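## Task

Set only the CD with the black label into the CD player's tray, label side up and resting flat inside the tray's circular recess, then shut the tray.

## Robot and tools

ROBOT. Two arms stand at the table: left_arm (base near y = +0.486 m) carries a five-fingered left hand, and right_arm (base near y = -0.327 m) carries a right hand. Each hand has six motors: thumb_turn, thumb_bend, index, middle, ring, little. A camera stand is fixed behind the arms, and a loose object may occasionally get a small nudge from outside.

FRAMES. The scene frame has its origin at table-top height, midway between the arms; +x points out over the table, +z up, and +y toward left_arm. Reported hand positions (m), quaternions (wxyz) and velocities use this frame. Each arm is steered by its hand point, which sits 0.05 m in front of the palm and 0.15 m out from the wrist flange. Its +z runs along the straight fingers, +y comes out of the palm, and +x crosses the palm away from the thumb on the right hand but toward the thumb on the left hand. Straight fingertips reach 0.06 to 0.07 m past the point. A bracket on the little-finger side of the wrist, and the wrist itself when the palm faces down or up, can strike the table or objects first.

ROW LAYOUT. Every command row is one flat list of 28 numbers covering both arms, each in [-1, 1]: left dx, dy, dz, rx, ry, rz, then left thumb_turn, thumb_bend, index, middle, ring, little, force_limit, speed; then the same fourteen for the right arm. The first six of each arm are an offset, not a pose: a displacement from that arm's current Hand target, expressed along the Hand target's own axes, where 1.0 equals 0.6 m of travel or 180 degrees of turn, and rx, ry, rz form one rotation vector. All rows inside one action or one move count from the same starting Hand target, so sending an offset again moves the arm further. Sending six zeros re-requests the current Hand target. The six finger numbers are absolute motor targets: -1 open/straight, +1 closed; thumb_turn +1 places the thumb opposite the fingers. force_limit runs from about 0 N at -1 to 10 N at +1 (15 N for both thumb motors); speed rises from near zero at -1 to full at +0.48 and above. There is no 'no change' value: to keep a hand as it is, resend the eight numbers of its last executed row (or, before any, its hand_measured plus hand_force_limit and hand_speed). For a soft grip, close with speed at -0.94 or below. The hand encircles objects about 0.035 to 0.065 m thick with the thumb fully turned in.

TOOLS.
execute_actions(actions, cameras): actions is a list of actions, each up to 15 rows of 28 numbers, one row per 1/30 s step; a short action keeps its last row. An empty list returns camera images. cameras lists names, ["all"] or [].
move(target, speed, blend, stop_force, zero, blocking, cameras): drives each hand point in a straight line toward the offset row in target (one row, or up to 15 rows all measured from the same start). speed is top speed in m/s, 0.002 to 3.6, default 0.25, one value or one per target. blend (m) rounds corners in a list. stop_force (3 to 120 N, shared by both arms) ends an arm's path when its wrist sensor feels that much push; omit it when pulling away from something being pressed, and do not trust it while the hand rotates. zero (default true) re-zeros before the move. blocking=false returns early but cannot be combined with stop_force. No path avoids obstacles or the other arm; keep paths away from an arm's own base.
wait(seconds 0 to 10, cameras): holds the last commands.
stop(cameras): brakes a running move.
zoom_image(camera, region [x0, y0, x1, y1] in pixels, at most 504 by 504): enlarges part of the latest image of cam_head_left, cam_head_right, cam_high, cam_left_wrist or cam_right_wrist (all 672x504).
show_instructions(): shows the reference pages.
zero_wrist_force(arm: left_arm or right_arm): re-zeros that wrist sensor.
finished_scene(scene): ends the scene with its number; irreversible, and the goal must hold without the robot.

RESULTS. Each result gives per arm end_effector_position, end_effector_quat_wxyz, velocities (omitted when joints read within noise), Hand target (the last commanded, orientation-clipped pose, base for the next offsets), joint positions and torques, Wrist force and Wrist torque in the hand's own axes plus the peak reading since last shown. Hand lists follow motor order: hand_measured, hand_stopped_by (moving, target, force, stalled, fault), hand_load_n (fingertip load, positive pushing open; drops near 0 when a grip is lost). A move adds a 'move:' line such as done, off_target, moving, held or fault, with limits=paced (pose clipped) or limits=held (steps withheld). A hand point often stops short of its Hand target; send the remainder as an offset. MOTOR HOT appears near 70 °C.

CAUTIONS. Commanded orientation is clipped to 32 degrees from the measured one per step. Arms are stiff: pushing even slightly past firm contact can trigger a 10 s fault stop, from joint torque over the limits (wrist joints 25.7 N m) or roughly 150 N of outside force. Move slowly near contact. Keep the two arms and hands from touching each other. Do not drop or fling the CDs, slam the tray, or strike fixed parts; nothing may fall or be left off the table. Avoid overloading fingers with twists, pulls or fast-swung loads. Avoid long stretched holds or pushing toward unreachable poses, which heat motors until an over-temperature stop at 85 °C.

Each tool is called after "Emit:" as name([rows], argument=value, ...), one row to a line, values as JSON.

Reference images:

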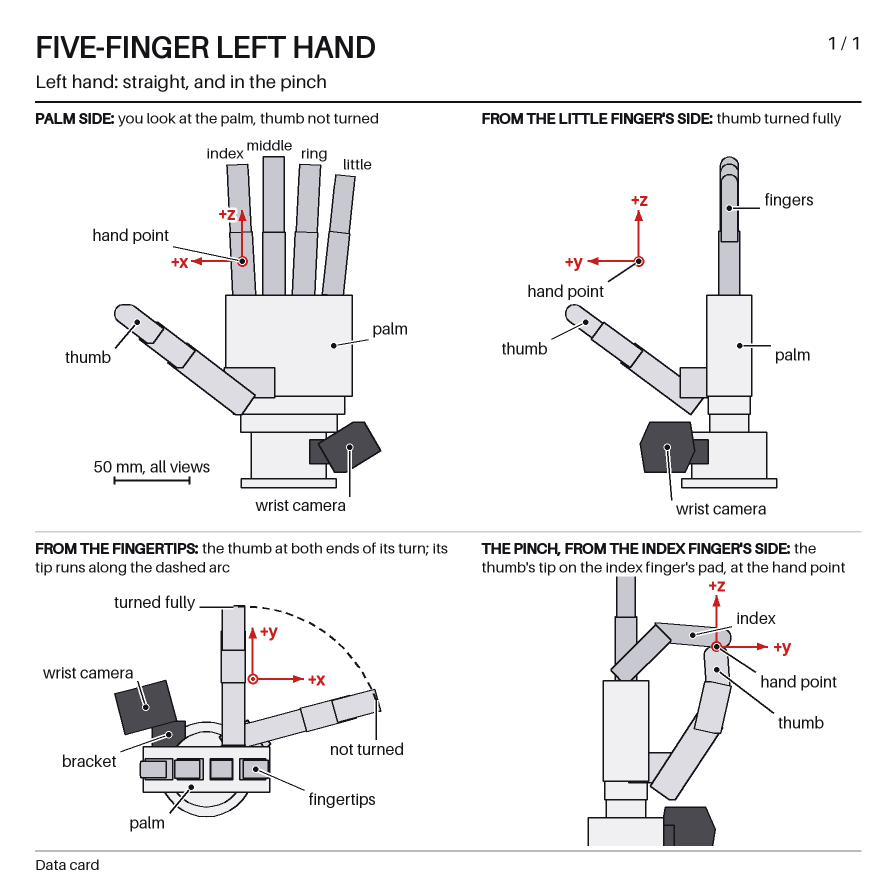

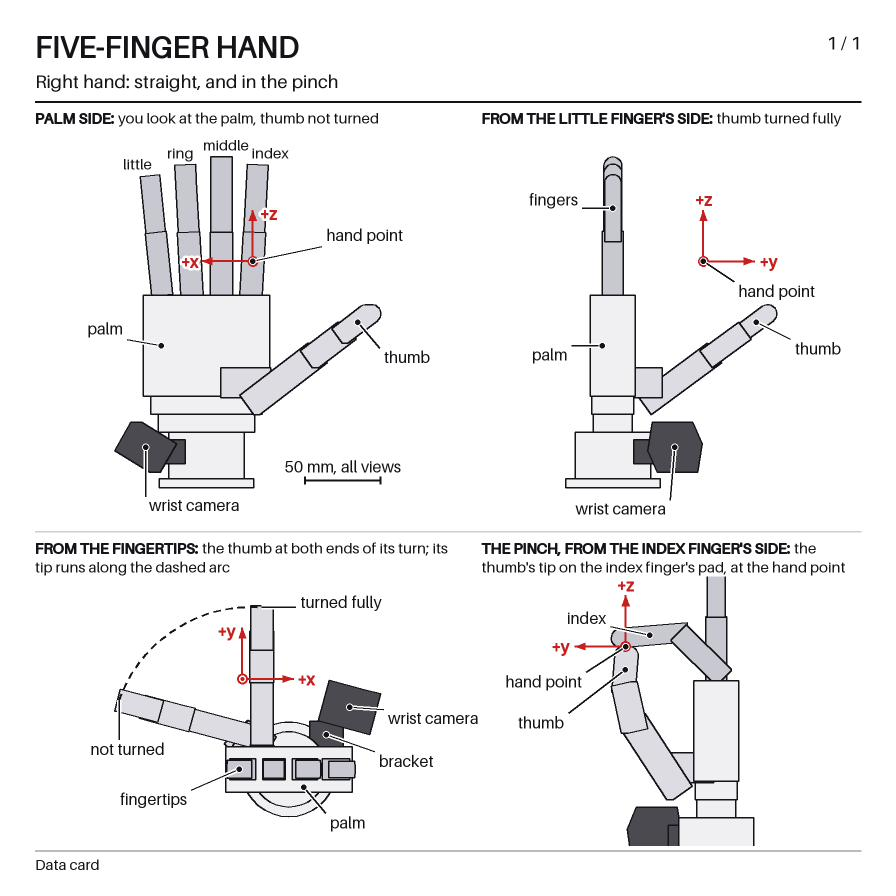

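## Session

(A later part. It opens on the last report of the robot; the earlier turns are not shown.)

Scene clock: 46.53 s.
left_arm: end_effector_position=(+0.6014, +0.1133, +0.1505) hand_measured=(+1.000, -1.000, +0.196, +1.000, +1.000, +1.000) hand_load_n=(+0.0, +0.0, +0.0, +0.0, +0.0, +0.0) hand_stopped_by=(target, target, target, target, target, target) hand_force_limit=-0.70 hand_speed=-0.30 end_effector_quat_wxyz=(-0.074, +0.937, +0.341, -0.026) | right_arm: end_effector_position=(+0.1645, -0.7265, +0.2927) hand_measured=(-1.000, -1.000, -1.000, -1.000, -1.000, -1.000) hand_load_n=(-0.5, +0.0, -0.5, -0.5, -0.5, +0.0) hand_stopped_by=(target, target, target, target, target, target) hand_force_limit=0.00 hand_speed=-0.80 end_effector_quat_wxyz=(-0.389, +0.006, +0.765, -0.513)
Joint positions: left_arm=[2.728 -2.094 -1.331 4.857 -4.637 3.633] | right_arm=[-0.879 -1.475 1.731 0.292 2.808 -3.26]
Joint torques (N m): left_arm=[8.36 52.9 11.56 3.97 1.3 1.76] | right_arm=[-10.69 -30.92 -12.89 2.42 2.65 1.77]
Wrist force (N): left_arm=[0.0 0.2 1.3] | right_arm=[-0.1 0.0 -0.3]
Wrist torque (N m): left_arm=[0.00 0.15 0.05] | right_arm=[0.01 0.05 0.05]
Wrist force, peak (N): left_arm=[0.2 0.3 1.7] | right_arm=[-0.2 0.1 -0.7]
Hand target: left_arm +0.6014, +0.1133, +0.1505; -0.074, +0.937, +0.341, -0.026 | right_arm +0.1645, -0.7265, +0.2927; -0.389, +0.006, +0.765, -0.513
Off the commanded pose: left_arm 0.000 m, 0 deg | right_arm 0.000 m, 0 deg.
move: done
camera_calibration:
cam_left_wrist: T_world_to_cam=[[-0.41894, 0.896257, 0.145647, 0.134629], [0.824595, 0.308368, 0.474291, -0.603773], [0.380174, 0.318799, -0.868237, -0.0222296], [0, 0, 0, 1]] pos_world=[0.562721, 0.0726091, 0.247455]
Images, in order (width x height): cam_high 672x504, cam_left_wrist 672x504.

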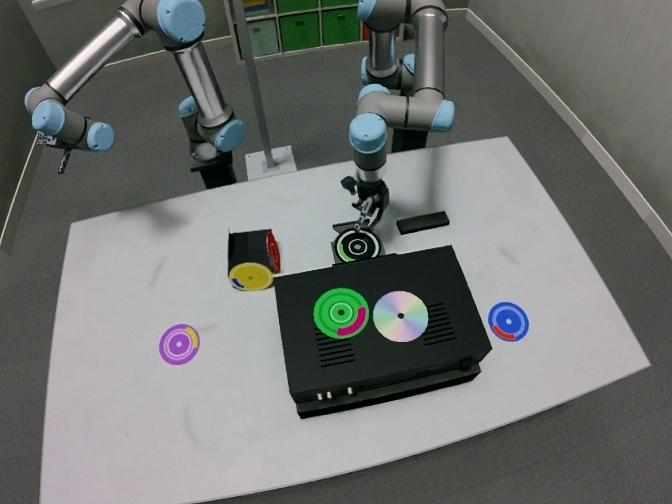

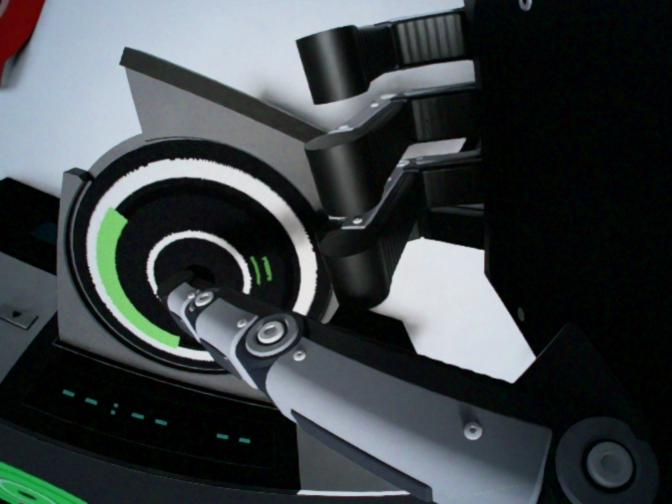

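Emit:
move([
  [0,-0.0329,0.0052,0,0,0, 1,-1,0.196,1,1,1,-0.7,-0.3, 0,0,0,0,0,0, -1,-1,-1,-1,-1,-1,0,-0.8],
  [0,-0.1447,-0.0615,0,0,0, 1,-1,0.196,1,1,1,-0.7,-0.3, 0,0,0,0,0,0, -1,-1,-1,-1,-1,-1,0,-0.8],
], speed=[0.1,0.25], blend=[0.005,0], cameras=["cam_left_wrist","cam_high","cam_head_right"])

Emit:
zoom_image(camera="cam_high", region=[310, 205, 410, 285])

Emit:
zoom_image(camera="cam_left_wrist", region=[0, 130, 220, 400])

Emit:
zoom_image(camera="cam_head_right", region=[235, 300, 315, 380])

Scene clock: 52.97 s.
left_arm: end_effector_position=(+0.5501, +0.1746, +0.2005) hand_measured=(+1.000, -1.000, +0.196, +1.000, +1.000, +1.000) hand_load_n=(+0.0, +0.0, +0.0, +0.0, +0.0, +0.0) hand_stopped_by=(target, target, target, target, target, target) hand_force_limit=-0.70 hand_speed=-0.30 end_effector_quat_wxyz=(-0.074, +0.937, +0.341, -0.027) | right_arm: end_effector_position=(+0.1645, -0.7265, +0.2927) hand_measured=(-1.000, -1.000, -1.000, -1.000, -1.000, -1.000) hand_load_n=(+0.0, +0.0, +0.0, +0.0, +0.0, +0.0) hand_stopped_by=(target, target, target, target, target, target) hand_force_limit=0.00 hand_speed=-0.80 end_effector_quat_wxyz=(-0.389, +0.006, +0.765, -0.513)
Joint positions: left_arm=[2.79 -1.885 -1.505 4.827 -4.628 3.694] | right_arm=[-0.879 -1.475 1.731 0.292 2.808 -3.26]
Joint torques (N m): left_arm=[-8.58 43.93 24.8 3.06 -1.21 -0.94] | right_arm=[-10.79 -30.59 -12.63 2.42 2.78 1.67]
Wrist force (N): left_arm=[0.5 0.3 1.8] | right_arm=[0.0 0.0 -0.6]
Wrist torque (N m): left_arm=[0.02 0.14 0.13] | right_arm=[0.02 0.04 0.05]
Wrist force, peak (N): left_arm=[0.5 1.1 2.8] | right_arm=[0.1 -0.3 -0.8]
Hand target: left_arm +0.5500, +0.1745, +0.2006; -0.074, +0.937, +0.341, -0.026 | right_arm +0.1645, -0.7265, +0.2927; -0.389, +0.006, +0.765, -0.513
Off the commanded pose: left_arm 0.000 m, 0 deg | right_arm 0.000 m, 0 deg.
move: done
camera_calibration:
cam_left_wrist: T_world_to_cam=[[-0.419064, 0.896187, 0.145718, 0.0510552], [0.824577, 0.308465, 0.474259, -0.604053], [0.380076, 0.3189, -0.868242, 0.0212119], [0, 0, 0, 1]] pos_world=[0.511421, 0.13381, 0.297455]
Images, in order (width x height): cam_head_right 672x504, cam_high 672x504, cam_left_wrist 672x504.

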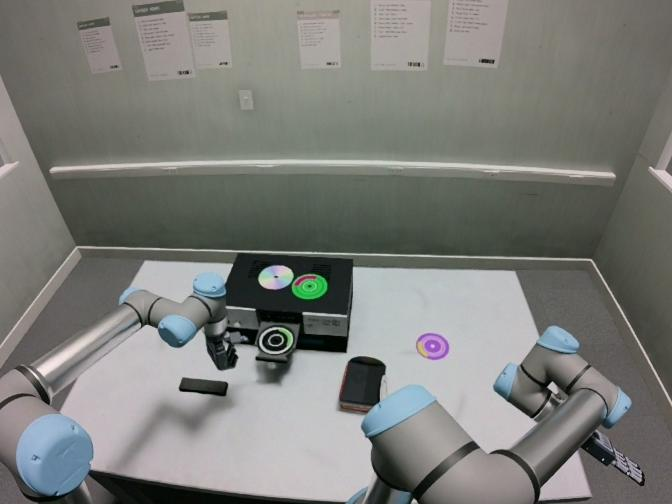

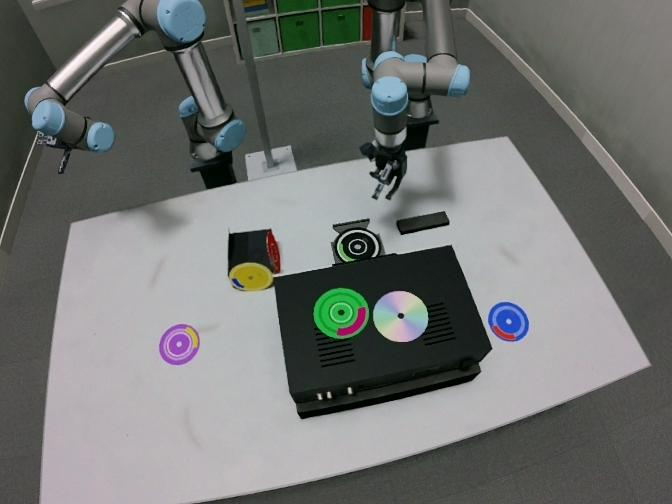

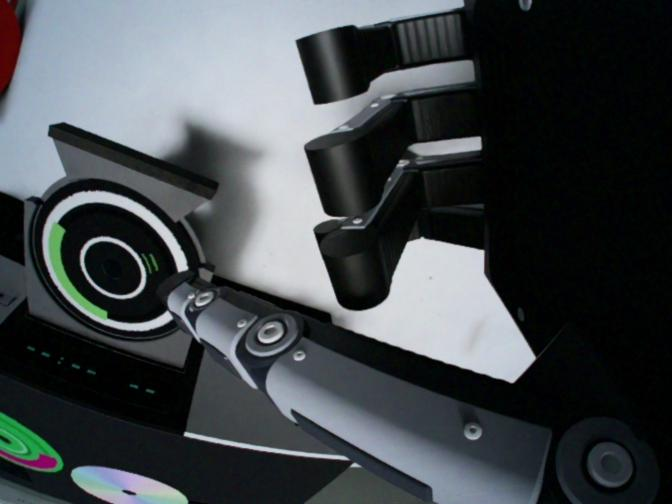

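Scaled by 5.040 from the camera's 672x504 image, which has a finer 960x720 frame.

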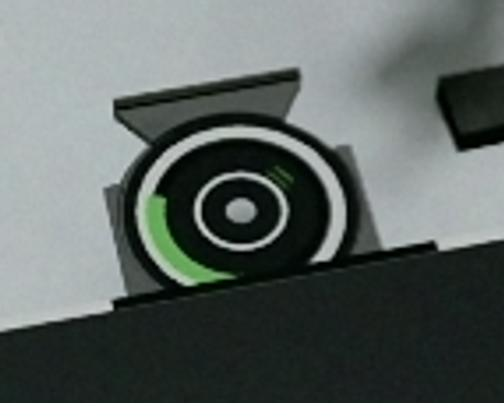

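Scaled by 1.867 from the camera's 672x504 image, which has a finer 960x720 frame.

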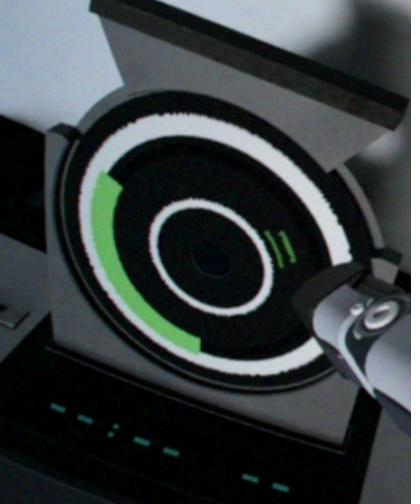

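Scaled by 6.300 from the camera's 672x504 image, which has a finer 960x720 frame.

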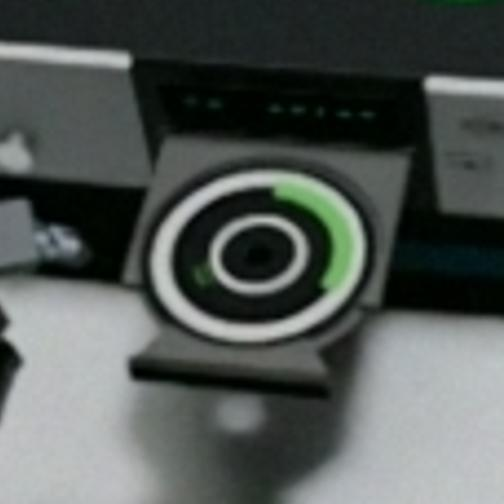

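Emit:
zoom_image(camera="cam_left_wrist", region=[20, 210, 110, 330])

Emit:
zoom_image(camera="cam_left_wrist", region=[80, 290, 200, 360])

Emit:
zoom_image(camera="cam_left_wrist", region=[30, 160, 220, 280])

Emit:
zoom_image(camera="cam_head_right", region=[250, 320, 305, 365])

Scaled by 4.200 from the camera's 672x504 image, which has a finer 960x720 frame.

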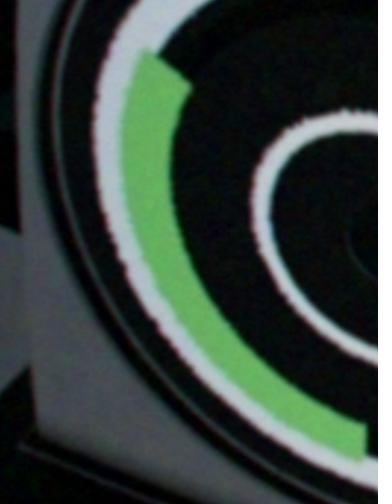

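Scaled by 4.200 from the camera's 672x504 image, which has a finer 960x720 frame.

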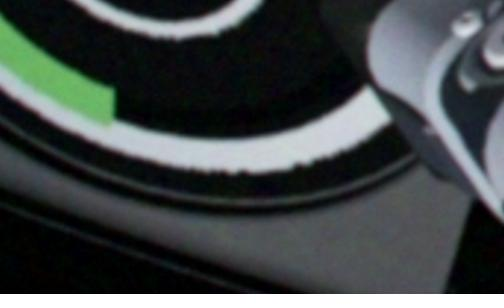

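Scaled by 2.653 from the camera's 672x504 image, which has a finer 960x720 frame.

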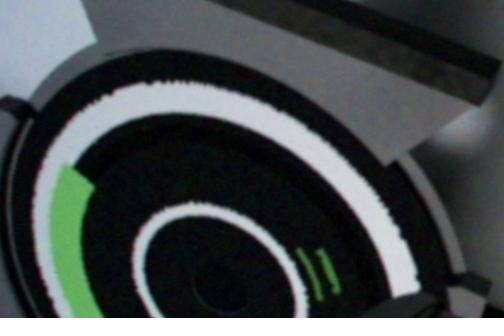

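Scaled by 9.164 from the camera's 672x504 image, which has a finer 960x720 frame.

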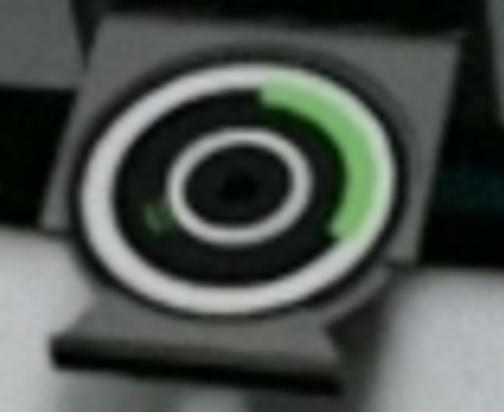

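Emit:
move([
  [0,-0.01303,-0.08228,0,0,0, 1,-1,-1,-1,1,1,-0.7,-0.3, 0,0,0,0,0,0, -1,-1,-1,-1,-1,-1,0,-0.8],
  [-0.2442,0.1362,-0.1050,-0.0476,0.01875,0.2384, 1,-1,-1,-1,1,1,-0.7,-0.3, 0,0,0,0,0,0, -1,-1,-1,-1,-1,-1,0,-0.8],
  [-0.2147,0.1817,0.0093,-0.0476,0.01875,0.2384, 1,-1,-1,-1,1,1,-0.7,-0.3, 0,0,0,0,0,0, -1,-1,-1,-1,-1,-1,0,-0.8],
], speed=[0.25,0.35,0.2], blend=[0.02,0.02,0], cameras=["cam_left_wrist","cam_high","cam_head_right"])

Emit:
zoom_image(camera="cam_head_right", region=[215, 300, 335, 400])

Scene clock: 57.07 s.
left_arm: end_effector_position=(+0.5199, +0.0100, +0.1778) hand_measured=(+1.000, -1.000, -1.000, -1.000, +1.000, +1.000) hand_load_n=(+0.0, +0.0, +0.0, +0.0, +0.0, +0.0) hand_stopped_by=(target, target, target, target, target, target) hand_force_limit=-0.70 hand_speed=-0.30 end_effector_quat_wxyz=(-0.001, +1.000, -0.026, +0.000) | right_arm: end_effector_position=(+0.1645, -0.7265, +0.2927) hand_measured=(-1.000, -1.000, -1.000, -1.000, -1.000, -1.000) hand_load_n=(+0.0, +0.0, +0.0, -0.5, -0.5, +0.0) hand_stopped_by=(target, target, target, target, target, target) hand_force_limit=0.00 hand_speed=-0.80 end_effector_quat_wxyz=(-0.389, +0.006, +0.765, -0.513)
Joint positions: left_arm=[2.632 -2 -1.454 5.024 -4.711 4.293] | right_arm=[-0.879 -1.475 1.731 0.292 2.808 -3.26]
Joint torques (N m): left_arm=[-11.17 36.74 25.99 3.35 -1.01 -1.56] | right_arm=[-10.35 -30.4 -14.09 2.47 2.44 1.75]
Wrist force (N): left_arm=[0.3 -0.5 1.9] | right_arm=[0.0 0.0 -0.3]
Wrist torque (N m): left_arm=[-0.12 0.14 0.05] | right_arm=[0.00 0.03 0.05]
Wrist force, peak (N): left_arm=[0.8 0.7 3.9] | right_arm=[0.1 -0.2 -0.7]
Hand target: left_arm +0.5199, +0.0099, +0.1778; -0.001, +1.000, -0.027, +0.000 | right_arm +0.1645, -0.7265, +0.2927; -0.389, +0.006, +0.765, -0.513
Off the commanded pose: left_arm 0.000 m, 0 deg | right_arm 0.000 m, 0 deg.
move: done
camera_calibration:
cam_left_wrist: T_world_to_cam=[[0.305493, 0.952179, -0.00537367, -0.16129], [0.818021, -0.259554, 0.513297, -0.515554], [0.487356, -0.161205, -0.858194, 0.0127023], [0, 0, 0, 1]] pos_world=[0.464816, 0.0218109, 0.274666]
Images, in order (width x height): cam_head_right 672x504, cam_high 672x504, cam_left_wrist 672x504.

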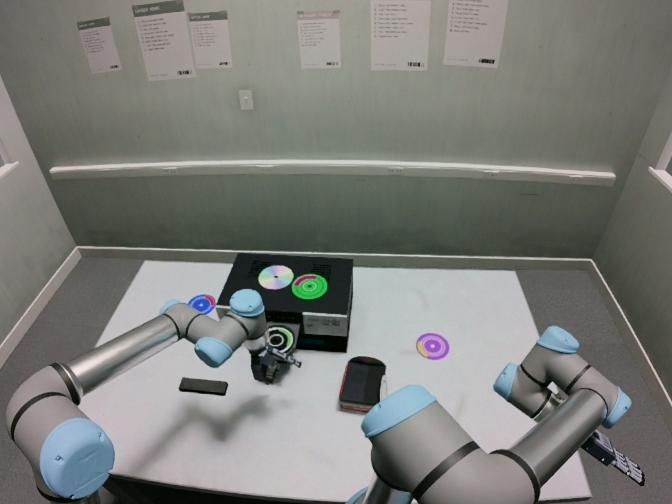

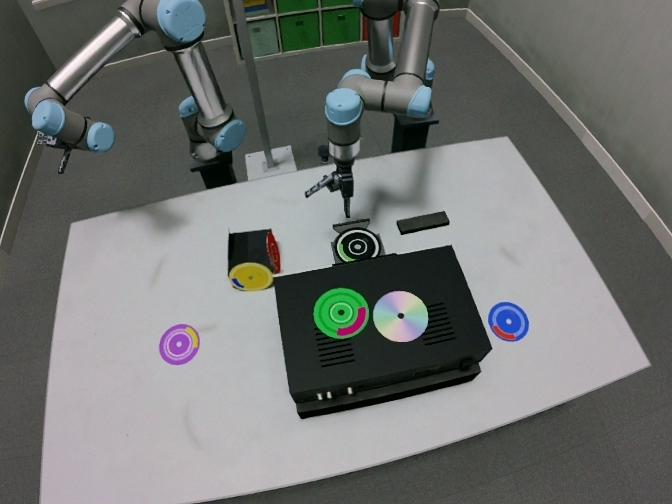

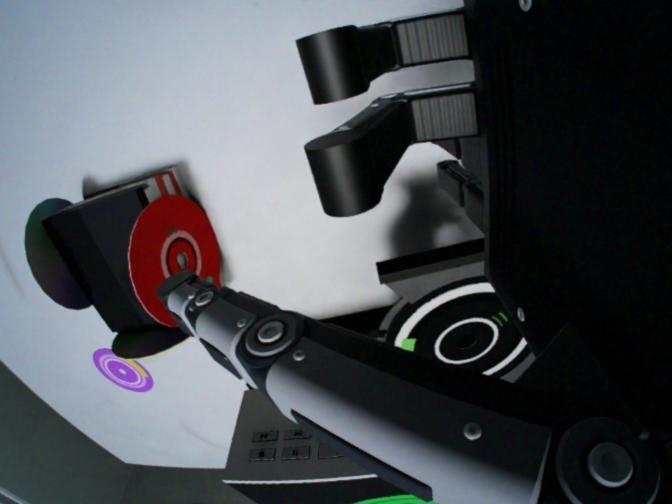

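Scaled by 4.200 from the camera's 672x504 image, which has a finer 960x720 frame.

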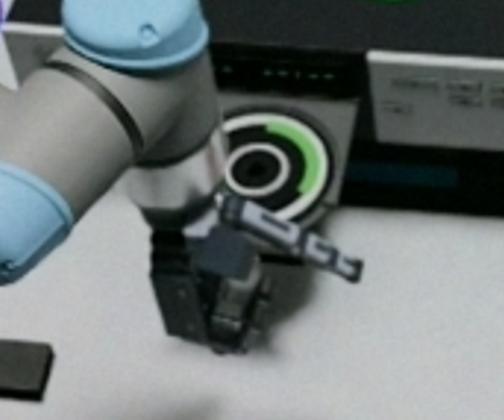

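Emit:
move([
  [0.27,0,0,0,0,0, 1,-1,-1,-1,1,1,-0.7,-0.3, 0,0,0,0,0,0, -1,-1,-1,-1,-1,-1,0,-0.8],
  [0.32,0,0,0,0,0, 1,-1,-1,-1,1,1,-0.7,-0.3, 0,0,0,0,0,0, -1,-1,-1,-1,-1,-1,0,-0.8],
], speed=[0.06,0.02], stop_force=12, cameras=["cam_high","cam_left_wrist"])

Emit:
zoom_image(camera="cam_high", region=[310, 185, 430, 285])

Scene clock: 62.13 s.
left_arm: end_effector_position=(+0.7031, +0.0002, +0.1778) hand_measured=(+1.000, -1.000, -1.000, -1.000, +1.000, +1.000) hand_load_n=(+0.0, +0.0, +0.0, +0.0, +0.0, +0.0) hand_stopped_by=(target, target, target, target, target, target) hand_force_limit=-0.70 hand_speed=-0.30 end_effector_quat_wxyz=(-0.001, +1.000, -0.027, +0.000) | right_arm: end_effector_position=(+0.1645, -0.7265, +0.2927) hand_measured=(-1.000, -1.000, -1.000, -1.000, -1.000, -1.000) hand_load_n=(-0.5, +0.0, +0.0, -0.5, +0.0, +0.0) hand_stopped_by=(target, target, target, target, target, target) hand_force_limit=0.00 hand_speed=-0.80 end_effector_quat_wxyz=(-0.389, +0.006, +0.765, -0.513)
Joint positions: left_arm=[2.724 -2.413 -0.773 4.756 -4.711 4.385] | right_arm=[-0.879 -1.475 1.731 0.292 2.808 -3.26]
Joint torques (N m): left_arm=[-6.79 47.5 32.59 3.43 1.71 -1.33] | right_arm=[-11.45 -29.74 -13.95 2.42 2.54 1.59]
Wrist force (N): left_arm=[-11.1 -0.4 -0.8] | right_arm=[0.0 -0.1 -0.3]
Wrist torque (N m): left_arm=[0.21 -0.39 -0.73] | right_arm=[0.00 0.04 0.04]
Wrist force, peak (N): left_arm=[-24.6 -2.2 -8.8] | right_arm=[0.2 0.3 -0.8]
Hand target: left_arm +0.7031, +0.0002, +0.1778; -0.001, +1.000, -0.027, +0.000 (not the last commanded pose) | right_arm +0.1645, -0.7265, +0.2927; -0.389, +0.006, +0.765, -0.513
Off the commanded pose: left_arm 0.009 m, 0 deg | right_arm 0.000 m, 0 deg.
move: contact (left_arm); path passed 1 of 2 targets
camera_calibration:
cam_left_wrist: T_world_to_cam=[[0.305619, 0.952139, -0.00540552, -0.207966], [0.817979, -0.259642, 0.51332, -0.667855], [0.487348, -0.161302, -0.858181, -0.0781094], [0, 0, 0, 1]] pos_world=[0.647916, 0.012011, 0.274667]
Images, in order (width x height): cam_high 672x504, cam_left_wrist 672x504.

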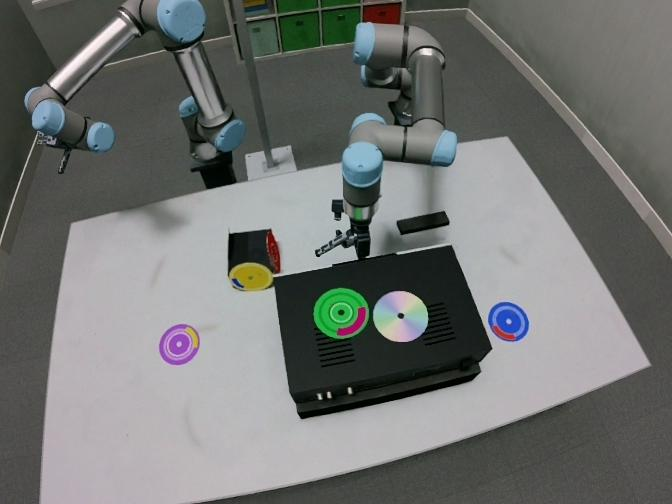

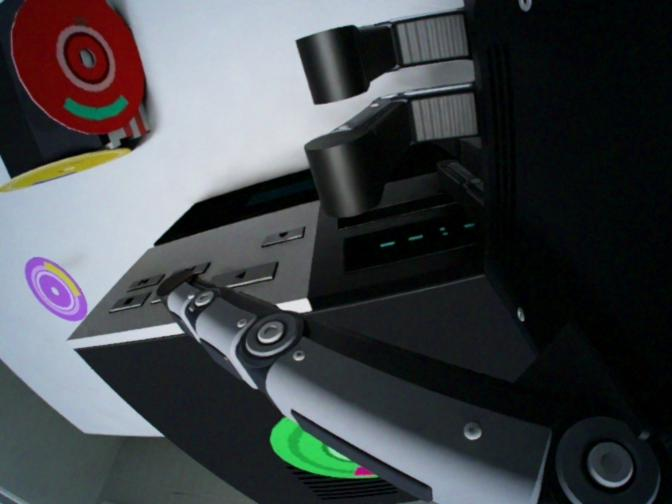

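Scaled by 4.200 from the camera's 672x504 image, which has a finer 960x720 frame.

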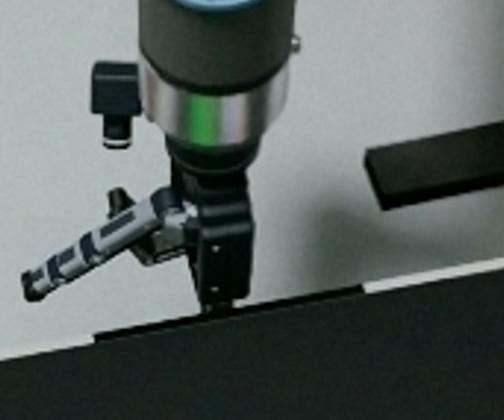

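Emit:
move(target=[-0.2,0,0,0,0,0, 1,-1,-1,-1,1,1,-0.7,-0.3, 0,0,0,0,0,0, -1,-1,-1,-1,-1,-1,0,-0.8], speed=0.25, cameras=["cam_high","cam_head_right","cam_left_wrist"])

Emit:
zoom_image(camera="cam_high", region=[310, 185, 430, 285])

Emit:
zoom_image(camera="cam_head_right", region=[215, 250, 365, 380])

Scene clock: 63.27 s.
left_arm: end_effector_position=(+0.5833, +0.0065, +0.1778) hand_measured=(+1.000, -1.000, -1.000, -1.000, +1.000, +1.000) hand_load_n=(+0.0, +0.0, +0.0, +0.0, +0.0, +0.0) hand_stopped_by=(target, target, target, target, target, target) hand_force_limit=-0.70 hand_speed=-0.30 end_effector_quat_wxyz=(-0.001, +1.000, -0.027, +0.000) | right_arm: end_effector_position=(+0.1645, -0.7265, +0.2927) hand_measured=(-1.000, -1.000, -1.000, -1.000, -1.000, -1.000) hand_load_n=(+0.0, +0.0, +0.0, +0.0, +0.0, +0.0) hand_stopped_by=(target, target, target, target, target, target) hand_force_limit=0.00 hand_speed=-0.80 end_effector_quat_wxyz=(-0.389, +0.006, +0.765, -0.513)
Joint positions: left_arm=[2.669 -2.124 -1.264 4.959 -4.711 4.33] | right_arm=[-0.879 -1.475 1.731 0.292 2.808 -3.26]
Joint torques (N m): left_arm=[7.58 54.04 12.71 2.09 -0.88 1.23] | right_arm=[-10.83 -29.56 -13.75 2.52 2.71 1.62]
Wrist force (N): left_arm=[0.5 -0.6 1.5] | right_arm=[-0.1 -0.1 -0.5]
Wrist torque (N m): left_arm=[-0.07 0.11 0.03] | right_arm=[-0.01 0.05 0.04]
Wrist force, peak (N): left_arm=[-11.1 -0.3 -1.3] | right_arm=[-0.1 -0.1 -0.7]
Hand target: left_arm +0.5832, +0.0066, +0.1778; -0.001, +1.000, -0.027, +0.000 | right_arm +0.1645, -0.7265, +0.2927; -0.389, +0.006, +0.765, -0.513
Off the commanded pose: left_arm 0.000 m, 0 deg | right_arm 0.000 m, 0 deg.
move: done
camera_calibration:
cam_left_wrist: T_world_to_cam=[[0.305665, 0.952123, -0.00548703, -0.177354], [0.817966, -0.259638, 0.513342, -0.568224], [0.48734, -0.161399, -0.858167, -0.0187063], [0, 0, 0, 1]] pos_world=[0.528116, 0.018311, 0.274667]
Images, in order (width x height): cam_head_right 672x504, cam_high 672x504, cam_left_wrist 672x504.

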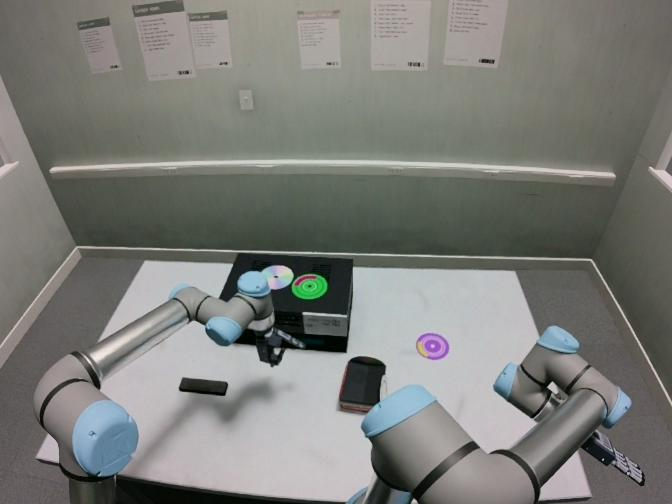

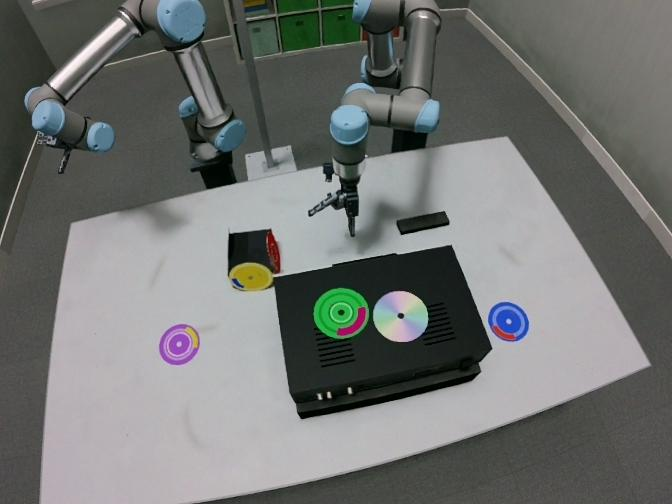

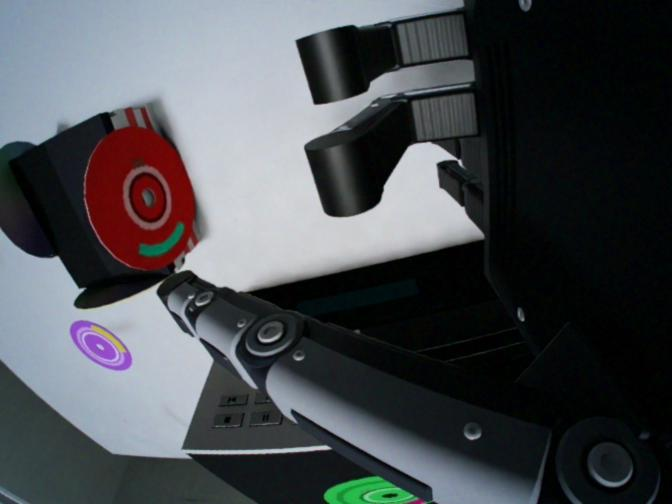

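Scaled by 4.200 from the camera's 672x504 image, which has a finer 960x720 frame.

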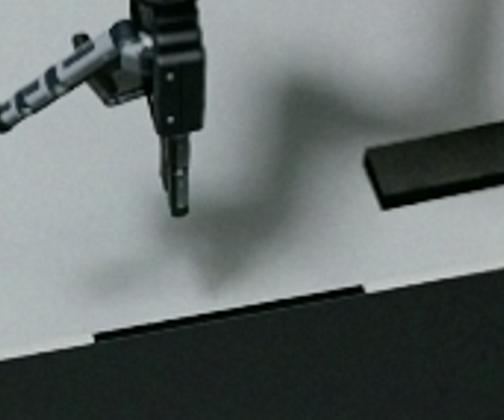

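Scaled by 3.360 from the camera's 672x504 image, which has a finer 960x720 frame.

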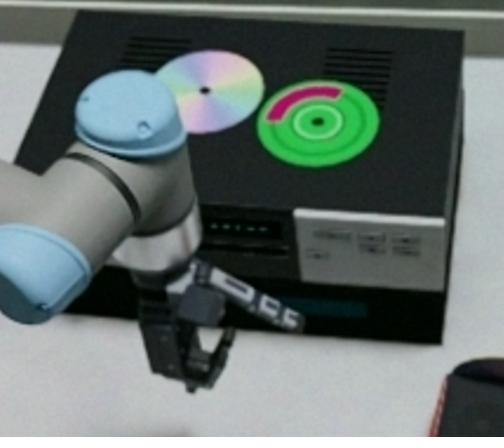

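Emit:
finished_scene(scene=3)

The scene is finished: the task was done.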